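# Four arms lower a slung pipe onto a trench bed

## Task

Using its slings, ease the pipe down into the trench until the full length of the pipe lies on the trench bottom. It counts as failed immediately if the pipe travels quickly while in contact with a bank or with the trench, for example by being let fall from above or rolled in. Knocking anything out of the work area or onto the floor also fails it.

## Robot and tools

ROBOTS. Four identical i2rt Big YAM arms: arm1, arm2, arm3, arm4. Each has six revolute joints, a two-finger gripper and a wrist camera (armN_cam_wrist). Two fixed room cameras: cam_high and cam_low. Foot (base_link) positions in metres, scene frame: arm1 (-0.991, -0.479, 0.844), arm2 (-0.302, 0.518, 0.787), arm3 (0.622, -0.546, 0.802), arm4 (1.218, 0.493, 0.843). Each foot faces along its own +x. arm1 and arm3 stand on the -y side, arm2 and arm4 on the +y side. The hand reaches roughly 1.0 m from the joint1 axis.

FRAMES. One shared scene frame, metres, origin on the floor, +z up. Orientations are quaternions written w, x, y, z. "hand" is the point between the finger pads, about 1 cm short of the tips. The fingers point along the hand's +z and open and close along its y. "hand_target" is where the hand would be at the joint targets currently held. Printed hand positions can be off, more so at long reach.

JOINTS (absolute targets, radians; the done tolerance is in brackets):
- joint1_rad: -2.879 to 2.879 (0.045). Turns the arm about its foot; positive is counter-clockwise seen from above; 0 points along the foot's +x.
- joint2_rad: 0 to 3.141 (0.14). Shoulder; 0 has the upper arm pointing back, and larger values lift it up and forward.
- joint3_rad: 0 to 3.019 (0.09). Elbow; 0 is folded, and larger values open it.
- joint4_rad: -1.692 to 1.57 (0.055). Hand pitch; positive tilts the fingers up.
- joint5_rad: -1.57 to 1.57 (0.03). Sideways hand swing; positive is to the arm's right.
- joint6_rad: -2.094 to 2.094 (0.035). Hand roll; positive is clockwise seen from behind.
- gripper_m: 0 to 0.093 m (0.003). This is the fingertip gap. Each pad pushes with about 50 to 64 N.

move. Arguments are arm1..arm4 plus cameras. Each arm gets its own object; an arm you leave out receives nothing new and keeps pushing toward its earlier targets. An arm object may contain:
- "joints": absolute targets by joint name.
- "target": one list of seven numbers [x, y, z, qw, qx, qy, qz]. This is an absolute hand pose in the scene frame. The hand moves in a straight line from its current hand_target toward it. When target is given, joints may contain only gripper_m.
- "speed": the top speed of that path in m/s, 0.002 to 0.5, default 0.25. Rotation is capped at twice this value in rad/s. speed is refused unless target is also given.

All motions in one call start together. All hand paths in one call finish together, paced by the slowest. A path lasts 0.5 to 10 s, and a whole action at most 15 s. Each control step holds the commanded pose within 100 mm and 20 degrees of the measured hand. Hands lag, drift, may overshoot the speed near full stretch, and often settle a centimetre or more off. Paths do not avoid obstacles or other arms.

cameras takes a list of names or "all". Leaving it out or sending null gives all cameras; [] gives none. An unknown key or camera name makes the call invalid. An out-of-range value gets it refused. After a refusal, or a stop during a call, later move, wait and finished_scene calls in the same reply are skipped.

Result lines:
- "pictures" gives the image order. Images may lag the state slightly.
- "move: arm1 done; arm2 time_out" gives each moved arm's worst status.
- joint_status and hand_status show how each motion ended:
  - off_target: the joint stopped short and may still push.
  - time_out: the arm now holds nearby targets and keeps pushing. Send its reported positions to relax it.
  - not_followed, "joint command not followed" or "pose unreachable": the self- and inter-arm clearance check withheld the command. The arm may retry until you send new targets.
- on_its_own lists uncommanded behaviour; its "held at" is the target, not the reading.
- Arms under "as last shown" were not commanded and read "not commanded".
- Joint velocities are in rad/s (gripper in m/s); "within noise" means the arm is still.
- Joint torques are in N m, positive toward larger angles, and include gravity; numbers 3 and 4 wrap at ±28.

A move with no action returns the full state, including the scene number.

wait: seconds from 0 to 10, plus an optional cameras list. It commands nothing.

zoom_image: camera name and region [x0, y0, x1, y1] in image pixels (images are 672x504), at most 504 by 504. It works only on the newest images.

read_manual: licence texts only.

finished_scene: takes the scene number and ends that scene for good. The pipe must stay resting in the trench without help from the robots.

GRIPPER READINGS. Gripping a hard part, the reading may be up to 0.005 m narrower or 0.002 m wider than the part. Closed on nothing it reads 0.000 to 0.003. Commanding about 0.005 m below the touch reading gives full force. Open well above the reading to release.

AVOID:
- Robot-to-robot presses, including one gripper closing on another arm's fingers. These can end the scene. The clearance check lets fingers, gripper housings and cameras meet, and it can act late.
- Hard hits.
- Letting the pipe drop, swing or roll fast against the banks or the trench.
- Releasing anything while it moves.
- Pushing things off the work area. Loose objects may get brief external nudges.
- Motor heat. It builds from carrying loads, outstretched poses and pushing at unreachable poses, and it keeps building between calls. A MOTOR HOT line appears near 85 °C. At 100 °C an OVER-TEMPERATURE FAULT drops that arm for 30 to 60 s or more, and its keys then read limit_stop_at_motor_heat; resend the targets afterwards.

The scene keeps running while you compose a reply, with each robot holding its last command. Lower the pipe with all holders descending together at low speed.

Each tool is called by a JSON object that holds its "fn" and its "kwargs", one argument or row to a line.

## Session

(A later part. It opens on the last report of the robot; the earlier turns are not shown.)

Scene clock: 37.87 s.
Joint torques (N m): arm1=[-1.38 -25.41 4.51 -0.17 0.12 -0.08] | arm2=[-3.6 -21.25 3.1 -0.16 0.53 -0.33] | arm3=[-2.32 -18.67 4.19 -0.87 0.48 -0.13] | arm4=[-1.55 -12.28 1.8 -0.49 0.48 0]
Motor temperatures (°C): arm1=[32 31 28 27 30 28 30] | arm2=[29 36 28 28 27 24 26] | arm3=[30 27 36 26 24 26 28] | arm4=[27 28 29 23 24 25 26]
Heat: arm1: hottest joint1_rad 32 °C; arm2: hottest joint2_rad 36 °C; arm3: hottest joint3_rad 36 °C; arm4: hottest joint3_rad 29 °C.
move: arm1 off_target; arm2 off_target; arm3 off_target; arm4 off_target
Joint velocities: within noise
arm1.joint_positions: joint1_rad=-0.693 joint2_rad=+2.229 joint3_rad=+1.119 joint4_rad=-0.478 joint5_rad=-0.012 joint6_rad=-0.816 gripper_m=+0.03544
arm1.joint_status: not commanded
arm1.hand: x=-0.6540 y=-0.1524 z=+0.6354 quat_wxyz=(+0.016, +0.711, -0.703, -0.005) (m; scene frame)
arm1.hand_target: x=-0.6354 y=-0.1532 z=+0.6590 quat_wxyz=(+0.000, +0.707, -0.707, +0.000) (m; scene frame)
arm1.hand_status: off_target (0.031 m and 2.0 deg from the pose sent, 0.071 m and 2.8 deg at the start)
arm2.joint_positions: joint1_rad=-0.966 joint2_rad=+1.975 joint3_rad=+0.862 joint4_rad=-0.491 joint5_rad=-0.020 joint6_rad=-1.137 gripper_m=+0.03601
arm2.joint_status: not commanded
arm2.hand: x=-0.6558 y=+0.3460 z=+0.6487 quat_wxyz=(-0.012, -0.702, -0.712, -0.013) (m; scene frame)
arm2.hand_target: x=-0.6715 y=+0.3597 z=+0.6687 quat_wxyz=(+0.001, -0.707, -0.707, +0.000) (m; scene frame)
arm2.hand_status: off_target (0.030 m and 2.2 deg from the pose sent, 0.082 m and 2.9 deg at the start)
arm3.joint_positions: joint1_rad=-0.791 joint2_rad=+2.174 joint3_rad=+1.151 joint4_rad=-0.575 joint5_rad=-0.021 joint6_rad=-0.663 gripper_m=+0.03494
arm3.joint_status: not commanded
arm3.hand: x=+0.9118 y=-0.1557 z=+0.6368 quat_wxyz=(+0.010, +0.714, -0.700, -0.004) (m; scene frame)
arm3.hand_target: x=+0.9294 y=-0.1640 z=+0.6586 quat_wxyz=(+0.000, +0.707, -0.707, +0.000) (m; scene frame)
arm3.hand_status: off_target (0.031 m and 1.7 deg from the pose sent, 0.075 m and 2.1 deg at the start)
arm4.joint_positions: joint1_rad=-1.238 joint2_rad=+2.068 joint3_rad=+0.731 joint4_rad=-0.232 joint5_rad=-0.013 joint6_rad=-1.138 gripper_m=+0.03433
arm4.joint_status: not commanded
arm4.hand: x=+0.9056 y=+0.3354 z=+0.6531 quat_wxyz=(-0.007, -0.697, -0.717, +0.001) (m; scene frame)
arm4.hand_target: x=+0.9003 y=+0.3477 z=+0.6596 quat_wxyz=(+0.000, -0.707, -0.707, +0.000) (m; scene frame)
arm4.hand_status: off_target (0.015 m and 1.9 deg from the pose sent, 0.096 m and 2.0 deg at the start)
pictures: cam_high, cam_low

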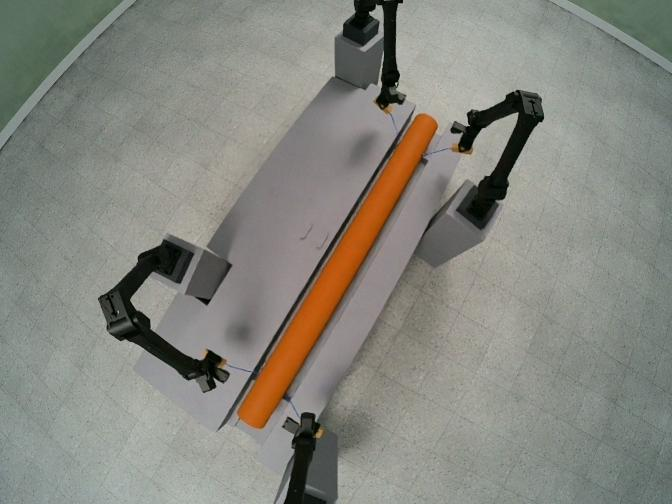

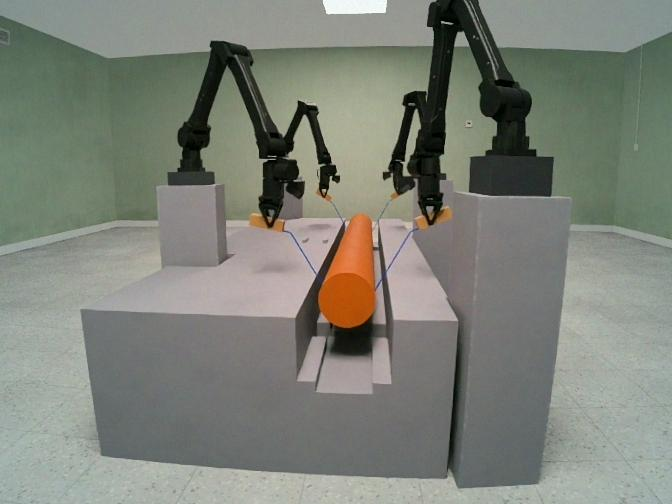

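Good. Continue.

{"fn": "move", "kwargs": {
  "arm1": {"target":[-0.635,-0.156,0.56,0,0.7071,-0.7071,0],"speed":0.03},
  "arm2": {"target":[-0.672,0.363,0.565,0,0.7071,0.7071,0],"speed":0.03},
  "arm3": {"target":[0.93,-0.164,0.56,0,0.7071,-0.7071,0],"speed":0.03},
  "arm4": {"target":[0.90,0.355,0.56,0,0.7071,0.7071,0],"speed":0.03},
  "cameras": ["cam_low"]
}}

{"fn": "move", "kwargs": {
  "arm1": {"target":[-0.64,-0.175,0.53,0,0.7071,-0.7071,0],"speed":0.03},
  "arm2": {"target":[-0.67,0.335,0.53,0,0.7071,0.7071,0],"speed":0.03},
  "arm3": {"target":[0.925,-0.175,0.53,0,0.7071,-0.7071,0],"speed":0.03},
  "arm4": {"target":[0.90,0.335,0.525,0,0.7071,0.7071,0],"speed":0.03},
  "cameras": ["cam_low"]
}}

{"fn": "move", "kwargs": {
  "arm1": {"target":[-0.64,-0.195,0.495,0,0.7071,-0.7071,0],"speed":0.04},
  "arm2": {"target":[-0.67,0.27,0.5,0,0.7071,0.7071,0],"speed":0.04},
  "arm3": {"target":[0.92,-0.195,0.495,0,0.7071,-0.7071,0],"speed":0.04},
  "arm4": {"target":[0.90,0.272,0.495,0,0.7071,0.7071,0],"speed":0.04},
  "cameras": ["cam_low"]
}}

{"fn": "move", "kwargs": {
  "arm1": {"target":[-0.64,-0.2,0.47,0,0.7071,-0.7071,0],"speed":0.05},
  "arm2": {"target":[-0.67,0.265,0.473,0,0.7071,0.7071,0],"speed":0.05},
  "arm3": {"target":[0.92,-0.2,0.473,0,0.7071,-0.7071,0],"speed":0.05},
  "arm4": {"target":[0.90,0.27,0.465,0,0.7071,0.7071,0],"speed":0.05}
}}

Scene clock: 42.50 s.
Joint torques (N m): arm1=[-1.67 -22.71 2.09 0.14 0.51 -0.1] | arm2=[-3.96 -20.19 1.09 0.23 1.32 -0.28] | arm3=[-2.96 -16.5 3.18 -0.62 0.72 -0.12] | arm4=[-2.96 -11.75 -0.44 -0.21 0.81 -0.12]
Motor temperatures (°C): arm1=[32 31 28 27 30 28 30] | arm2=[29 36 28 28 27 24 26] | arm3=[30 27 36 26 24 26 28] | arm4=[27 28 28 23 24 25 26]
Heat: arm1: hottest joint1_rad 32 °C; arm2: hottest joint2_rad 36 °C; arm3: hottest joint3_rad 36 °C; arm4: hottest joint2_rad 28 °C.
move: arm1 off_target; arm2 off_target; arm3 off_target; arm4 off_target
Joint velocities: within noise
arm1.joint_positions: joint1_rad=-0.691 joint2_rad=+2.424 joint3_rad=+1.211 joint4_rad=-0.318 joint5_rad=-0.025 joint6_rad=-0.818 gripper_m=+0.03544
arm1.joint_status: not commanded
arm1.hand: x=-0.6400 y=-0.1353 z=+0.5596 quat_wxyz=(-0.013, +0.713, -0.701, -0.011) (m; scene frame)
arm1.hand_target: x=-0.6355 y=-0.1556 z=+0.5599 quat_wxyz=(+0.000, +0.707, -0.707, +0.000) (m; scene frame)
arm1.hand_status: off_target (0.021 m and 2.2 deg from the pose sent, 0.078 m and 2.0 deg at the start)
arm2.joint_positions: joint1_rad=-0.966 joint2_rad=+2.236 joint3_rad=+0.910 joint4_rad=-0.246 joint5_rad=-0.039 joint6_rad=-1.149 gripper_m=+0.03601
arm2.joint_status: not commanded
arm2.hand: x=-0.6620 y=+0.3403 z=+0.5555 quat_wxyz=(-0.015, -0.698, -0.716, +0.006) (m; scene frame)
arm2.hand_target: x=-0.6712 y=+0.3624 z=+0.5644 quat_wxyz=(+0.000, -0.707, -0.707, +0.000) (m; scene frame)
arm2.hand_status: off_target (0.027 m and 2.3 deg from the pose sent, 0.087 m and 2.2 deg at the start)
arm3.joint_positions: joint1_rad=-0.791 joint2_rad=+2.362 joint3_rad=+1.205 joint4_rad=-0.401 joint5_rad=-0.027 joint6_rad=-0.666 gripper_m=+0.03494
arm3.joint_status: not commanded
arm3.hand: x=+0.9188 y=-0.1459 z=+0.5580 quat_wxyz=(-0.010, +0.715, -0.699, -0.010) (m; scene frame)
arm3.hand_target: x=+0.9294 y=-0.1636 z=+0.5599 quat_wxyz=(+0.000, +0.707, -0.707, +0.000) (m; scene frame)
arm3.hand_status: off_target (0.021 m and 2.1 deg from the pose sent, 0.079 m and 1.7 deg at the start)
arm4.joint_positions: joint1_rad=-1.238 joint2_rad=+2.360 joint3_rad=+0.829 joint4_rad=-0.009 joint5_rad=-0.022 joint6_rad=-1.142 gripper_m=+0.03433
arm4.joint_status: not commanded
arm4.hand: x=+0.8976 y=+0.3296 z=+0.5613 quat_wxyz=(-0.007, -0.695, -0.719, +0.016) (m; scene frame)
arm4.hand_target: x=+0.9011 y=+0.3538 z=+0.5600 quat_wxyz=(+0.000, -0.707, -0.707, +0.000) (m; scene frame)
arm4.hand_status: off_target (0.026 m and 2.8 deg from the pose sent, 0.095 m and 1.9 deg at the start)
pictures: cam_low

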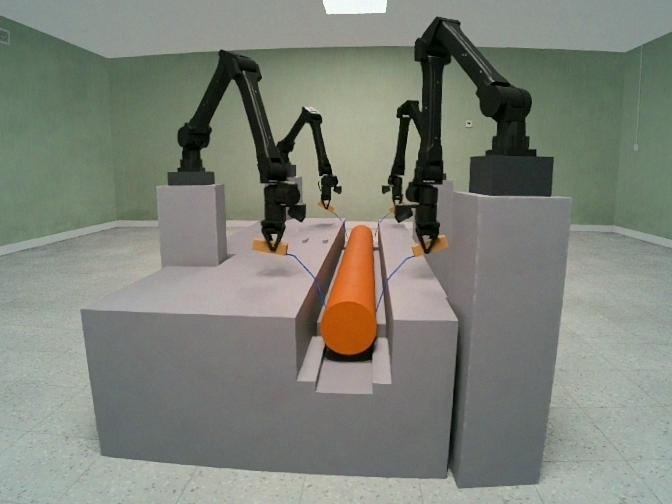

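Scene clock: 44.50 s.
Joint torques (N m): arm1=[-1.49 -20.31 1.48 0.81 0.37 -0.08] | arm2=[0.38 -18.32 2.43 1.13 0.32 0.04] | arm3=[-2.55 -15.85 1.35 -0.87 1 -0.08] | arm4=[-1.73 -11.52 -0.55 -0.2 0.99 0.16]
Motor temperatures (°C): arm1=[32 31 28 27 30 28 30] | arm2=[29 36 28 28 27 24 26] | arm3=[30 27 35 26 24 26 28] | arm4=[27 28 28 23 24 25 26]
Heat: arm1: hottest joint1_rad 32 °C; arm2: hottest joint2_rad 36 °C; arm3: hottest joint3_rad 35 °C; arm4: hottest joint2_rad 28 °C.
move: arm1 off_target; arm2 done; arm3 off_target; arm4 off_target
Joint velocities: within noise
arm1.joint_positions: joint1_rad=-0.716 joint2_rad=+2.459 joint3_rad=+1.199 joint4_rad=-0.257 joint5_rad=-0.022 joint6_rad=-0.842 gripper_m=+0.03544
arm1.joint_status: not commanded
arm1.hand: x=-0.6362 y=-0.1487 z=+0.5425 quat_wxyz=(-0.021, +0.713, -0.701, -0.008) (m; scene frame)
arm1.hand_target: x=-0.6409 y=-0.1743 z=+0.5307 quat_wxyz=(+0.000, +0.707, -0.707, +0.000) (m; scene frame)
arm1.hand_status: off_target (0.029 m and 2.8 deg from the pose sent, 0.050 m and 2.2 deg at the start)
arm2.joint_positions: joint1_rad=-0.956 joint2_rad=+2.307 joint3_rad=+0.950 joint4_rad=-0.225 joint5_rad=-0.018 joint6_rad=-1.120 gripper_m=+0.03601
arm2.joint_status: not commanded
arm2.hand: x=-0.6650 y=+0.3382 z=+0.5318 quat_wxyz=(-0.006, -0.704, -0.710, -0.003) (m; scene frame)
arm2.hand_target: x=-0.6699 y=+0.3350 z=+0.5301 quat_wxyz=(+0.000, -0.707, -0.707, +0.000) (m; scene frame)
arm2.hand_status: done (0.006 m and 0.9 deg from the pose sent, 0.027 m and 2.4 deg at the start)
arm3.joint_positions: joint1_rad=-0.791 joint2_rad=+2.414 joint3_rad=+1.219 joint4_rad=-0.326 joint5_rad=-0.034 joint6_rad=-0.672 gripper_m=+0.03494
arm3.joint_status: not commanded
arm3.hand: x=+0.9218 y=-0.1401 z=+0.5356 quat_wxyz=(-0.028, +0.717, -0.696, -0.016) (m; scene frame)
arm3.hand_target: x=+0.9237 y=-0.1738 z=+0.5301 quat_wxyz=(+0.000, +0.707, -0.707, -0.001) (m; scene frame)
arm3.hand_status: off_target (0.035 m and 4.0 deg from the pose sent, 0.041 m and 2.1 deg at the start)
arm4.joint_positions: joint1_rad=-1.202 joint2_rad=+2.454 joint3_rad=+0.901 joint4_rad=+0.024 joint5_rad=-0.026 joint6_rad=-1.120 gripper_m=+0.03433
arm4.joint_status: not commanded
arm4.hand: x=+0.8924 y=+0.3108 z=+0.5304 quat_wxyz=(-0.007, -0.690, -0.723, +0.022) (m; scene frame)
arm4.hand_target: x=+0.9009 y=+0.3340 z=+0.5254 quat_wxyz=(+0.000, -0.707, -0.707, +0.000) (m; scene frame)
arm4.hand_status: off_target (0.026 m and 3.8 deg from the pose sent, 0.037 m and 2.8 deg at the start)
pictures: cam_low

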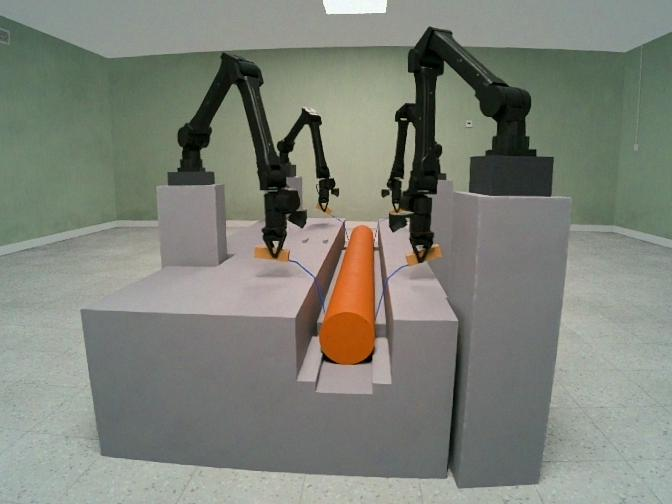

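Scene clock: 46.93 s.
Joint torques (N m): arm1=[-0.26 -19.66 2.61 1.33 -0.09 -0.07] | arm2=[0.15 -19.66 3.1 0.49 0.08 0.06] | arm3=[-0.03 -14.15 2.3 0.61 0.09 -0.06] | arm4=[1.9 -11.11 1.52 -0.29 0 0.17]
Motor temperatures (°C): arm1=[32 32 28 27 30 28 30] | arm2=[29 36 28 28 27 24 27] | arm3=[30 28 35 26 24 26 28] | arm4=[27 28 28 23 24 25 26]
Heat: arm1: hottest joint1_rad 32 °C; arm2: hottest joint2_rad 36 °C; arm3: hottest joint3_rad 35 °C; arm4: hottest joint2_rad 28 °C.
move: arm1 off_target; arm2 done; arm3 off_target; arm4 off_target
Joint velocities: within noise
arm1.joint_positions: joint1_rad=-0.768 joint2_rad=+2.542 joint3_rad=+1.191 joint4_rad=-0.201 joint5_rad=-0.008 joint6_rad=-0.876 gripper_m=+0.03544
arm1.joint_status: not commanded
arm1.hand: x=-0.6399 y=-0.1886 z=+0.5045 quat_wxyz=(-0.003, +0.706, -0.708, -0.002) (m; scene frame)
arm1.hand_target: x=-0.6402 y=-0.1950 z=+0.4952 quat_wxyz=(+0.000, +0.707, -0.707, +0.000) (m; scene frame)
arm1.hand_status: off_target (0.011 m and 0.4 deg from the pose sent, 0.066 m and 2.7 deg at the start)
arm2.joint_positions: joint1_rad=-0.829 joint2_rad=+2.407 joint3_rad=+1.074 joint4_rad=-0.240 joint5_rad=-0.012 joint6_rad=-0.989 gripper_m=+0.03601
arm2.joint_status: not commanded
arm2.hand: x=-0.6677 y=+0.2767 z=+0.5018 quat_wxyz=(-0.002, -0.706, -0.708, +0.000) (m; scene frame)
arm2.hand_target: x=-0.6700 y=+0.2701 z=+0.5001 quat_wxyz=(+0.000, -0.707, -0.707, +0.000) (m; scene frame)
arm2.hand_status: done (0.007 m and 0.3 deg from the pose sent, 0.075 m and 0.9 deg at the start)
arm3.joint_positions: joint1_rad=-0.841 joint2_rad=+2.472 joint3_rad=+1.177 joint4_rad=-0.272 joint5_rad=-0.012 joint6_rad=-0.693 gripper_m=+0.03494
arm3.joint_status: not commanded
arm3.hand: x=+0.9218 y=-0.1856 z=+0.5036 quat_wxyz=(-0.007, +0.707, -0.707, -0.002) (m; scene frame)
arm3.hand_target: x=+0.9198 y=-0.1950 z=+0.4952 quat_wxyz=(+0.000, +0.707, -0.707, +0.000) (m; scene frame)
arm3.hand_status: off_target (0.013 m and 0.8 deg from the pose sent, 0.068 m and 4.0 deg at the start)
arm4.joint_positions: joint1_rad=-1.099 joint2_rad=+2.526 joint3_rad=+1.010 joint4_rad=-0.020 joint5_rad=-0.001 joint6_rad=-0.977 gripper_m=+0.03433
arm4.joint_status: not commanded
arm4.hand: x=+0.8896 y=+0.2676 z=+0.5061 quat_wxyz=(+0.001, -0.705, -0.710, +0.016) (m; scene frame)
arm4.hand_target: x=+0.9000 y=+0.2722 z=+0.4955 quat_wxyz=(+0.000, -0.707, -0.707, +0.000) (m; scene frame)
arm4.hand_status: off_target (0.016 m and 1.9 deg from the pose sent, 0.053 m and 3.8 deg at the start)
pictures: cam_low

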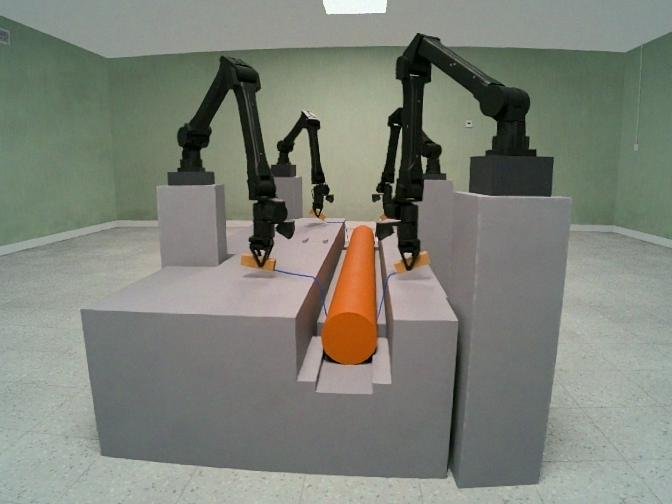

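Scene clock: 48.17 s.
Joint torques (N m): arm1=[-0.21 -15.38 4.86 1.98 0.15 0.11] | arm2=[-0.5 -17.44 2.55 1.24 0.18 0.06] | arm3=[-0.15 -13.8 3.29 0.44 0.13 -0.06] | arm4=[2.08 -9.11 2.19 0.68 0.12 0.17]
Motor temperatures (°C): arm1=[32 32 28 27 30 28 30] | arm2=[29 36 28 28 27 24 27] | arm3=[30 28 35 26 24 26 28] | arm4=[27 28 28 23 24 25 26]
Heat: arm1: hottest joint1_rad 32 °C; arm2: hottest joint2_rad 36 °C; arm3: hottest joint3_rad 35 °C; arm4: hottest joint2_rad 28 °C.
move: arm1 off_target; arm2 off_target; arm3 done; arm4 off_target
Joint velocities: within noise
arm1.joint_positions: joint1_rad=-0.776 joint2_rad=+2.551 joint3_rad=+1.191 joint4_rad=-0.182 joint5_rad=-0.015 joint6_rad=-0.898 gripper_m=+0.03544
arm1.joint_status: not commanded
arm1.hand: x=-0.6380 y=-0.1902 z=+0.5007 quat_wxyz=(-0.008, +0.711, -0.703, -0.005) (m; scene frame)
arm1.hand_target: x=-0.6416 y=-0.2008 z=+0.4722 quat_wxyz=(+0.000, +0.707, -0.707, +0.000) (m; scene frame)
arm1.hand_status: off_target (0.032 m and 1.3 deg from the pose sent, 0.036 m and 0.4 deg at the start)
arm2.joint_positions: joint1_rad=-0.814 joint2_rad=+2.453 joint3_rad=+1.124 joint4_rad=-0.227 joint5_rad=-0.015 joint6_rad=-0.981 gripper_m=+0.03601
arm2.joint_status: not commanded
arm2.hand: x=-0.6758 y=+0.2628 z=+0.4870 quat_wxyz=(-0.002, -0.703, -0.711, +0.008) (m; scene frame)
arm2.hand_target: x=-0.6700 y=+0.2652 z=+0.4736 quat_wxyz=(+0.000, -0.707, -0.707, +0.000) (m; scene frame)
arm2.hand_status: off_target (0.015 m and 1.2 deg from the pose sent, 0.031 m and 0.3 deg at the start)
arm3.joint_positions: joint1_rad=-0.846 joint2_rad=+2.524 joint3_rad=+1.177 joint4_rad=-0.232 joint5_rad=-0.013 joint6_rad=-0.701 gripper_m=+0.03494
arm3.joint_status: not commanded
arm3.hand: x=+0.9154 y=-0.1972 z=+0.4808 quat_wxyz=(-0.001, +0.708, -0.706, -0.002) (m; scene frame)
arm3.hand_target: x=+0.9198 y=-0.2001 z=+0.4732 quat_wxyz=(+0.000, +0.707, -0.707, +0.000) (m; scene frame)
arm3.hand_status: done (0.010 m and 0.3 deg from the pose sent, 0.034 m and 0.8 deg at the start)
arm4.joint_positions: joint1_rad=-1.097 joint2_rad=+2.573 joint3_rad=+1.053 joint4_rad=-0.014 joint5_rad=-0.003 joint6_rad=-0.975 gripper_m=+0.03433
arm4.joint_status: not commanded
arm4.hand: x=+0.8851 y=+0.2629 z=+0.4897 quat_wxyz=(+0.000, -0.705, -0.709, +0.017) (m; scene frame)
arm4.hand_target: x=+0.9008 y=+0.2708 z=+0.4669 quat_wxyz=(+0.000, -0.707, -0.707, +0.000) (m; scene frame)
arm4.hand_status: off_target (0.030 m and 2.0 deg from the pose sent, 0.042 m and 1.8 deg at the start)
pictures: arm1_cam_wrist, arm2_cam_wrist, arm3_cam_wrist, arm4_cam_wrist, cam_high, cam_low

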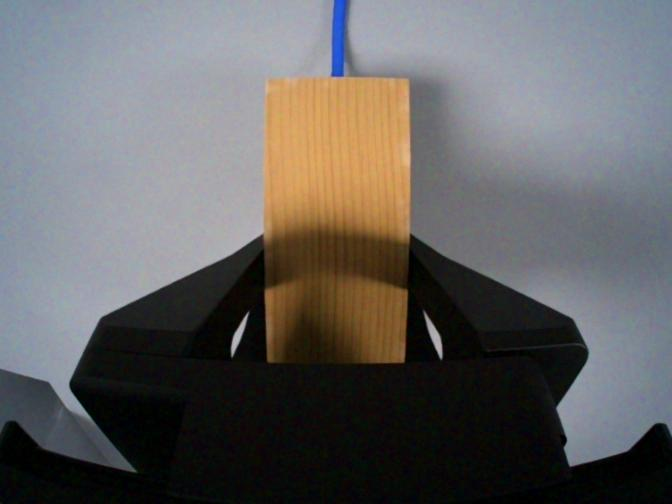

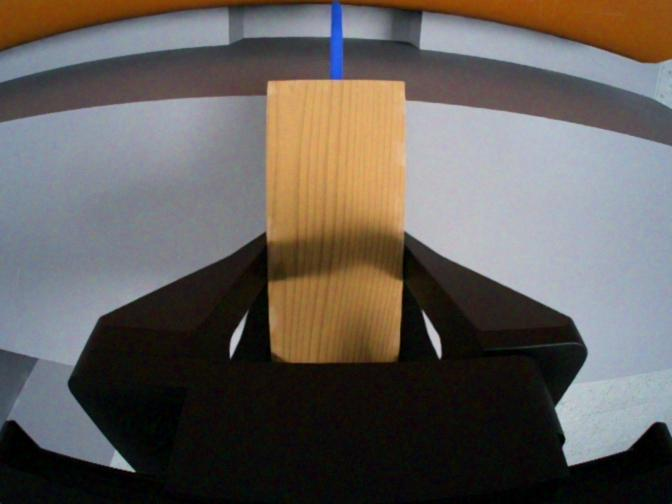

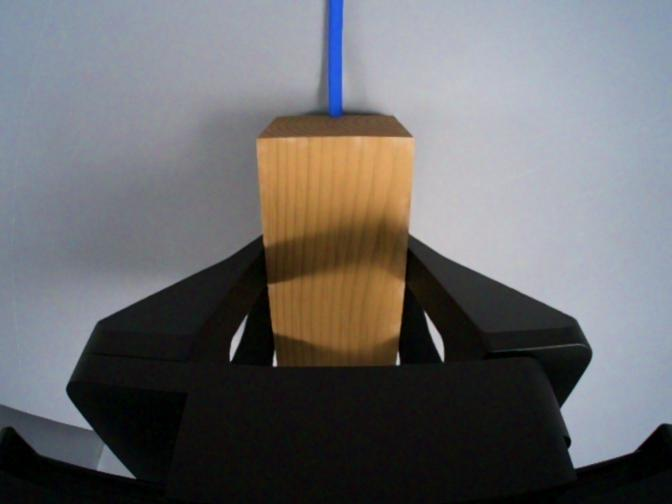

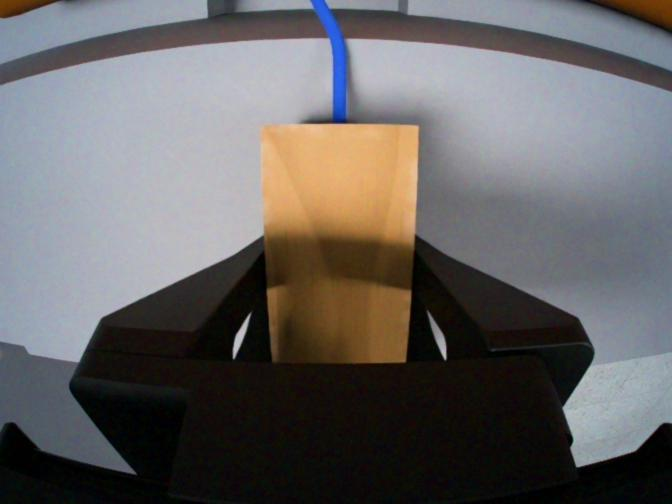

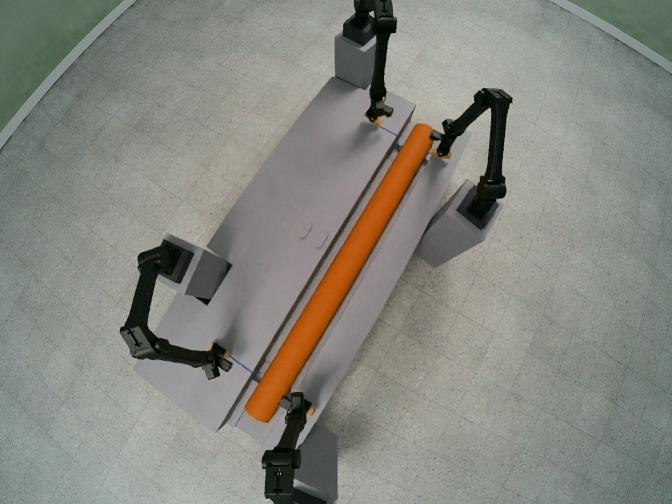

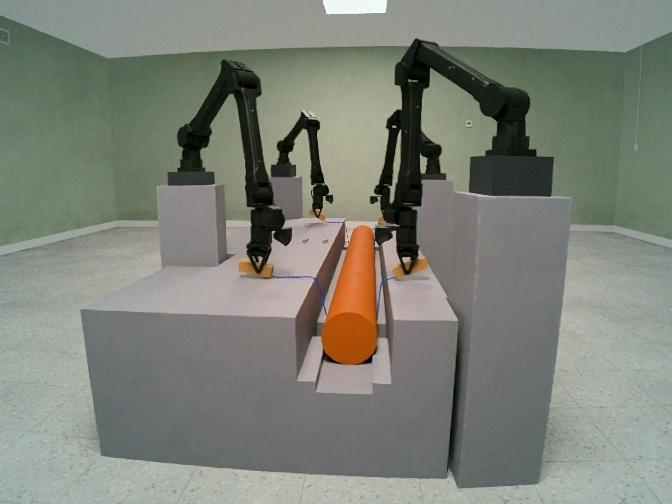

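{"fn": "move", "kwargs": {
  "arm1": {"joints":{"gripper_m":0.09}},
  "arm2": {"joints":{"gripper_m":0.09}},
  "arm3": {"joints":{"gripper_m":0.09}},
  "arm4": {"joints":{"gripper_m":0.09}},
  "cameras": ["cam_low"]
}}

{"fn": "zoom_image", "kwargs": {
  "camera": "cam_low",
  "region": [280, 210, 420, 400]
}}

Scene clock: 49.13 s.
Joint torques (N m): arm1=[-0.21 -20.01 2.29 1.26 -0.1 0.07] | arm2=[0.26 -19.9 2.32 1.07 0.1 0] | arm3=[0.03 -13.8 3.28 0.42 0.06 -0.07] | arm4=[2.08 -11.63 0.95 0.5 0 0.15]
Motor temperatures (°C): arm1=[32 32 28 27 30 28 30] | arm2=[29 36 28 28 27 24 27] | arm3=[30 28 35 26 24 26 28] | arm4=[27 28 28 23 24 25 26]
Heat: arm1: hottest joint1_rad 32 °C; arm2: hottest joint2_rad 36 °C; arm3: hottest joint3_rad 35 °C; arm4: hottest joint2_rad 28 °C.
move: arm1 done; arm2 done; arm3 done; arm4 done
Joint velocities: within noise
arm1.joint_positions: joint1_rad=-0.777 joint2_rad=+2.607 joint3_rad=+1.215 joint4_rad=-0.166 joint5_rad=-0.008 joint6_rad=-0.899 gripper_m=+0.08990
arm1.joint_status: all done
arm1.hand: x=-0.6426 y=-0.1962 z=+0.4787 quat_wxyz=(+0.000, +0.711, -0.703, -0.002) (m; scene frame)
arm1.hand_target: x=-0.6415 y=-0.2008 z=+0.4723 quat_wxyz=(+0.000, +0.707, -0.707, +0.000) (m; scene frame)
arm1.hand_status: not commanded
arm2.joint_positions: joint1_rad=-0.814 joint2_rad=+2.482 joint3_rad=+1.124 joint4_rad=-0.227 joint5_rad=-0.011 joint6_rad=-0.979 gripper_m=+0.08983
arm2.joint_status: all done
arm2.hand: x=-0.6657 y=+0.2707 z=+0.4744 quat_wxyz=(-0.003, -0.704, -0.710, -0.006) (m; scene frame)
arm2.hand_target: x=-0.6698 y=+0.2654 z=+0.4734 quat_wxyz=(+0.000, -0.707, -0.707, +0.000) (m; scene frame)
arm2.hand_status: not commanded
arm3.joint_positions: joint1_rad=-0.848 joint2_rad=+2.524 joint3_rad=+1.177 joint4_rad=-0.232 joint5_rad=-0.012 joint6_rad=-0.701 gripper_m=+0.08990
arm3.joint_status: all done
arm3.hand: x=+0.9163 y=-0.1979 z=+0.4808 quat_wxyz=(-0.001, +0.707, -0.707, -0.001) (m; scene frame)
arm3.hand_target: x=+0.9199 y=-0.2001 z=+0.4732 quat_wxyz=(+0.000, +0.707, -0.707, +0.000) (m; scene frame)
arm3.hand_status: not commanded
arm4.joint_positions: joint1_rad=-1.097 joint2_rad=+2.609 joint3_rad=+1.066 joint4_rad=-0.012 joint5_rad=-0.001 joint6_rad=-0.973 gripper_m=+0.08991
arm4.joint_status: all done
arm4.hand: x=+0.8923 y=+0.2684 z=+0.4762 quat_wxyz=(+0.000, -0.705, -0.709, +0.007) (m; scene frame)
arm4.hand_target: x=+0.9006 y=+0.2708 z=+0.4670 quat_wxyz=(+0.000, -0.707, -0.707, +0.000) (m; scene frame)
arm4.hand_status: not commanded
pictures: cam_low

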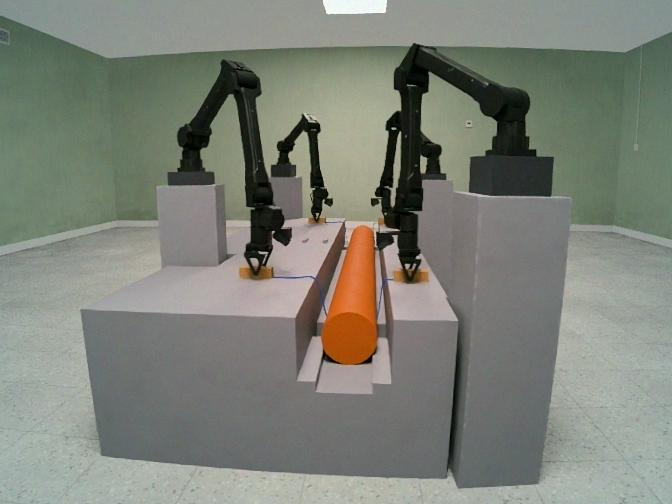

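Scaled by 2.653.

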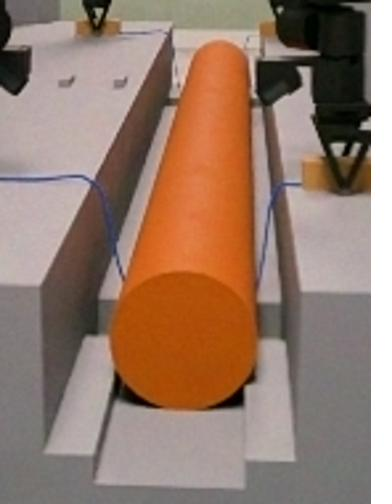

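{"fn": "move", "kwargs": {
  "arm1": {"target":[-0.64,-0.2,0.62,0,0.7071,-0.7071,0]},
  "arm2": {"target":[-0.67,0.265,0.62,0,0.7071,0.7071,0]},
  "arm3": {"target":[0.92,-0.2,0.62,0,0.7071,-0.7071,0]},
  "arm4": {"target":[0.893,0.27,0.62,0,0.7071,0.7071,0]}
}}

{"fn": "zoom_image", "kwargs": {
  "camera": "cam_low",
  "region": [300, 300, 400, 400]
}}

{"fn": "zoom_image", "kwargs": {
  "camera": "cam_high",
  "region": [220, 100, 480, 450]
}}

Scene clock: 51.17 s.
Joint torques (N m): arm1=[-0.26 -19.49 3.36 0.44 -0.11 0.05] | arm2=[-0.62 -19.9 3.23 0.57 0.04 0.02] | arm3=[0.03 -15.21 3.63 -0.06 0.05 -0.08] | arm4=[1.26 -12.51 2.26 -0.31 -0.02 0.08]
Motor temperatures (°C): arm1=[32 32 27 27 30 28 30] | arm2=[29 36 28 28 27 24 26] | arm3=[30 28 35 26 24 26 28] | arm4=[27 28 28 23 24 25 26]
Heat: arm1: hottest joint1_rad 32 °C; arm2: hottest joint2_rad 36 °C; arm3: hottest joint3_rad 35 °C; arm4: hottest joint2_rad 28 °C.
move: arm1 off_target; arm2 done; arm3 done; arm4 done
Joint velocities: within noise
arm1.joint_positions: joint1_rad=-0.778 joint2_rad=+2.223 joint3_rad=+1.044 joint4_rad=-0.349 joint5_rad=-0.007 joint6_rad=-0.899 gripper_m=+0.08996
arm1.joint_status: not commanded
arm1.hand: x=-0.6349 y=-0.1897 z=+0.6268 quat_wxyz=(-0.015, +0.711, -0.703, +0.000) (m; scene frame)
arm1.hand_target: x=-0.6401 y=-0.2000 z=+0.6202 quat_wxyz=(+0.000, +0.707, -0.707, +0.000) (m; scene frame)
arm1.hand_status: off_target (0.013 m and 1.8 deg from the pose sent, 0.141 m and 0.7 deg at the start)
arm2.joint_positions: joint1_rad=-0.814 joint2_rad=+2.120 joint3_rad=+1.006 joint4_rad=-0.463 joint5_rad=-0.011 joint6_rad=-0.979 gripper_m=+0.08989
arm2.joint_status: not commanded
arm2.hand: x=-0.6686 y=+0.2674 z=+0.6142 quat_wxyz=(-0.002, -0.704, -0.710, -0.003) (m; scene frame)
arm2.hand_target: x=-0.6700 y=+0.2651 z=+0.6199 quat_wxyz=(+0.000, -0.707, -0.707, +0.000) (m; scene frame)
arm2.hand_status: done (0.006 m and 0.6 deg from the pose sent, 0.146 m and 0.9 deg at the start)
arm3.joint_positions: joint1_rad=-0.850 joint2_rad=+2.183 joint3_rad=+1.052 joint4_rad=-0.453 joint5_rad=-0.011 joint6_rad=-0.702 gripper_m=+0.08995
arm3.joint_status: not commanded
arm3.hand: x=+0.9164 y=-0.1975 z=+0.6145 quat_wxyz=(+0.002, +0.707, -0.707, -0.001) (m; scene frame)
arm3.hand_target: x=+0.9199 y=-0.2000 z=+0.6199 quat_wxyz=(+0.000, +0.707, -0.707, +0.000) (m; scene frame)
arm3.hand_status: done (0.007 m and 0.2 deg from the pose sent, 0.139 m and 0.2 deg at the start)
arm4.joint_positions: joint1_rad=-1.097 joint2_rad=+2.203 joint3_rad=+0.885 joint4_rad=-0.237 joint5_rad=-0.001 joint6_rad=-0.973 gripper_m=+0.08996
arm4.joint_status: not commanded
arm4.hand: x=+0.8894 y=+0.2668 z=+0.6199 quat_wxyz=(+0.000, -0.705, -0.709, +0.007) (m; scene frame)
arm4.hand_target: x=+0.8929 y=+0.2700 z=+0.6200 quat_wxyz=(+0.000, -0.707, -0.707, +0.000) (m; scene frame)
arm4.hand_status: done (0.005 m and 0.8 deg from the pose sent, 0.144 m and 0.8 deg at the start)
pictures: arm1_cam_wrist, arm2_cam_wrist, arm3_cam_wrist, arm4_cam_wrist, cam_high, cam_low

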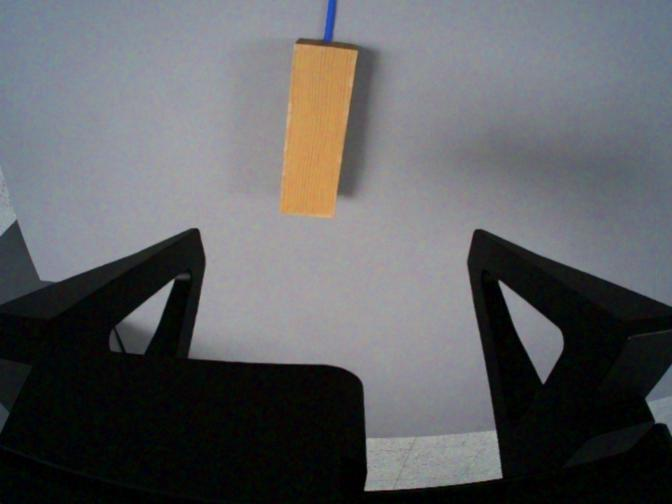

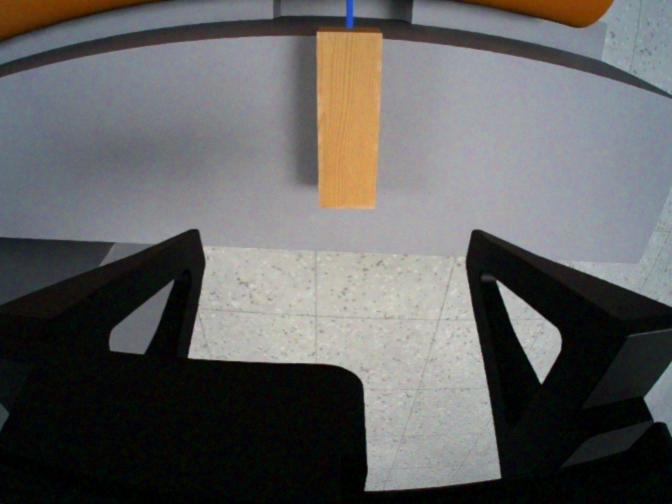

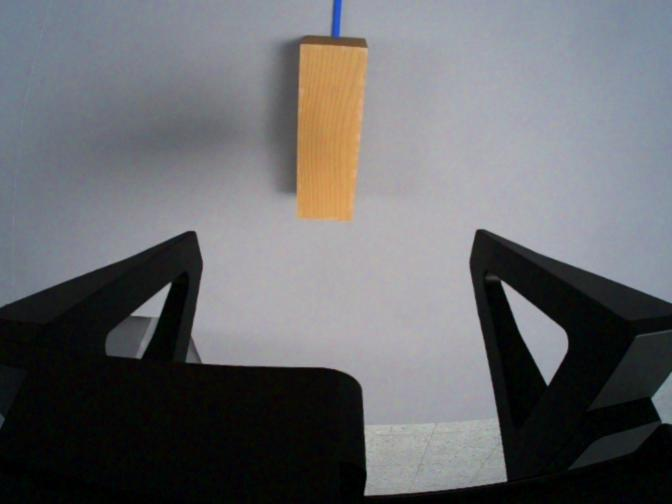

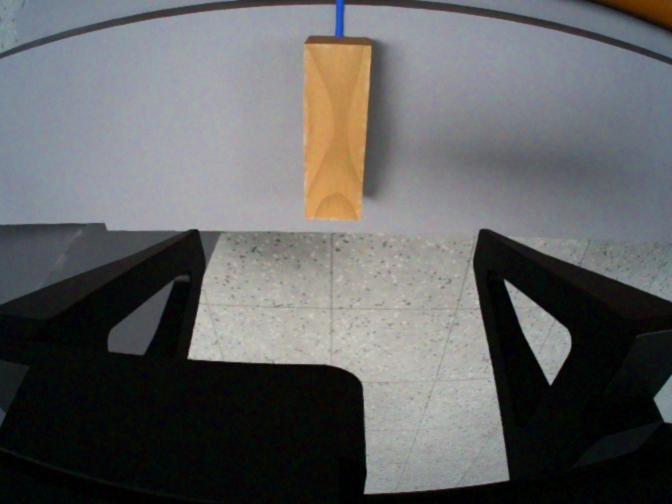

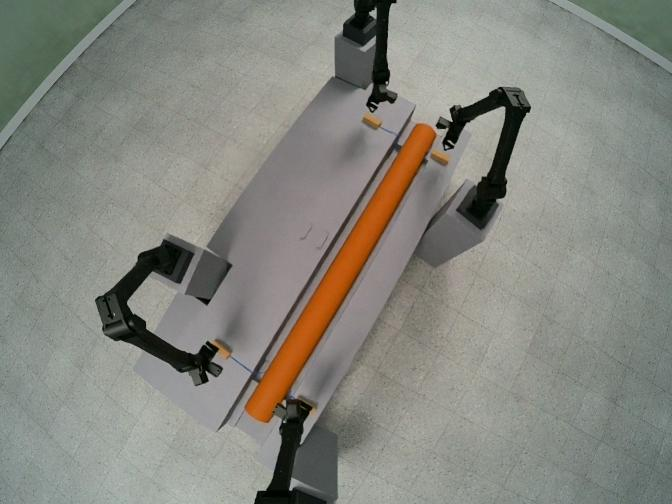

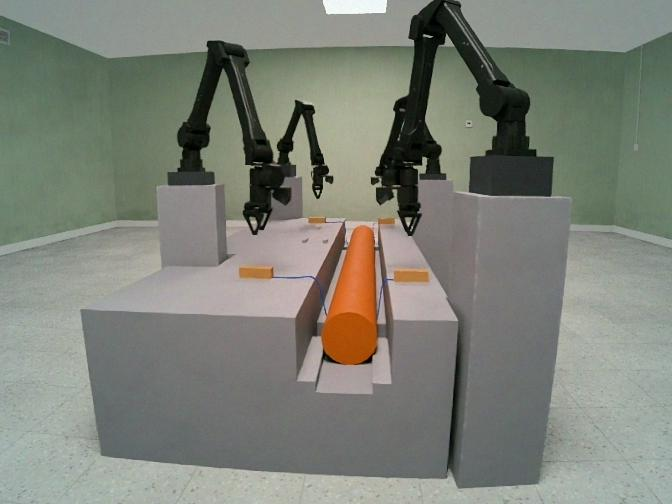

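Scaled by 5.040.

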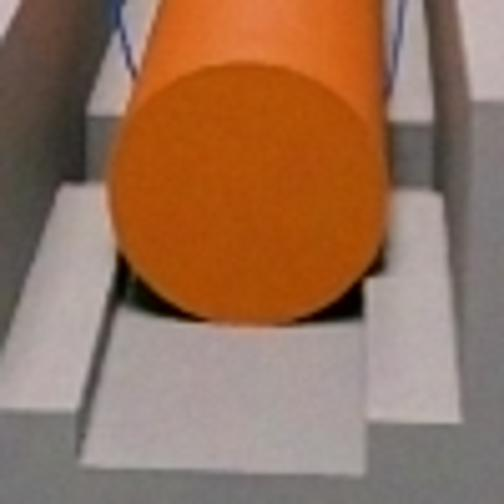

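Scaled by 1.440.

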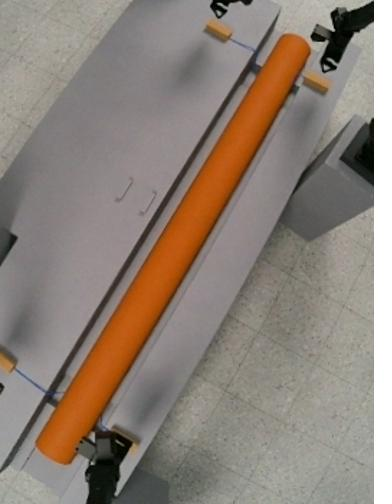

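{"fn": "finished_scene", "kwargs": {
  "scene": 3
}}

The scene is finished: the task was done.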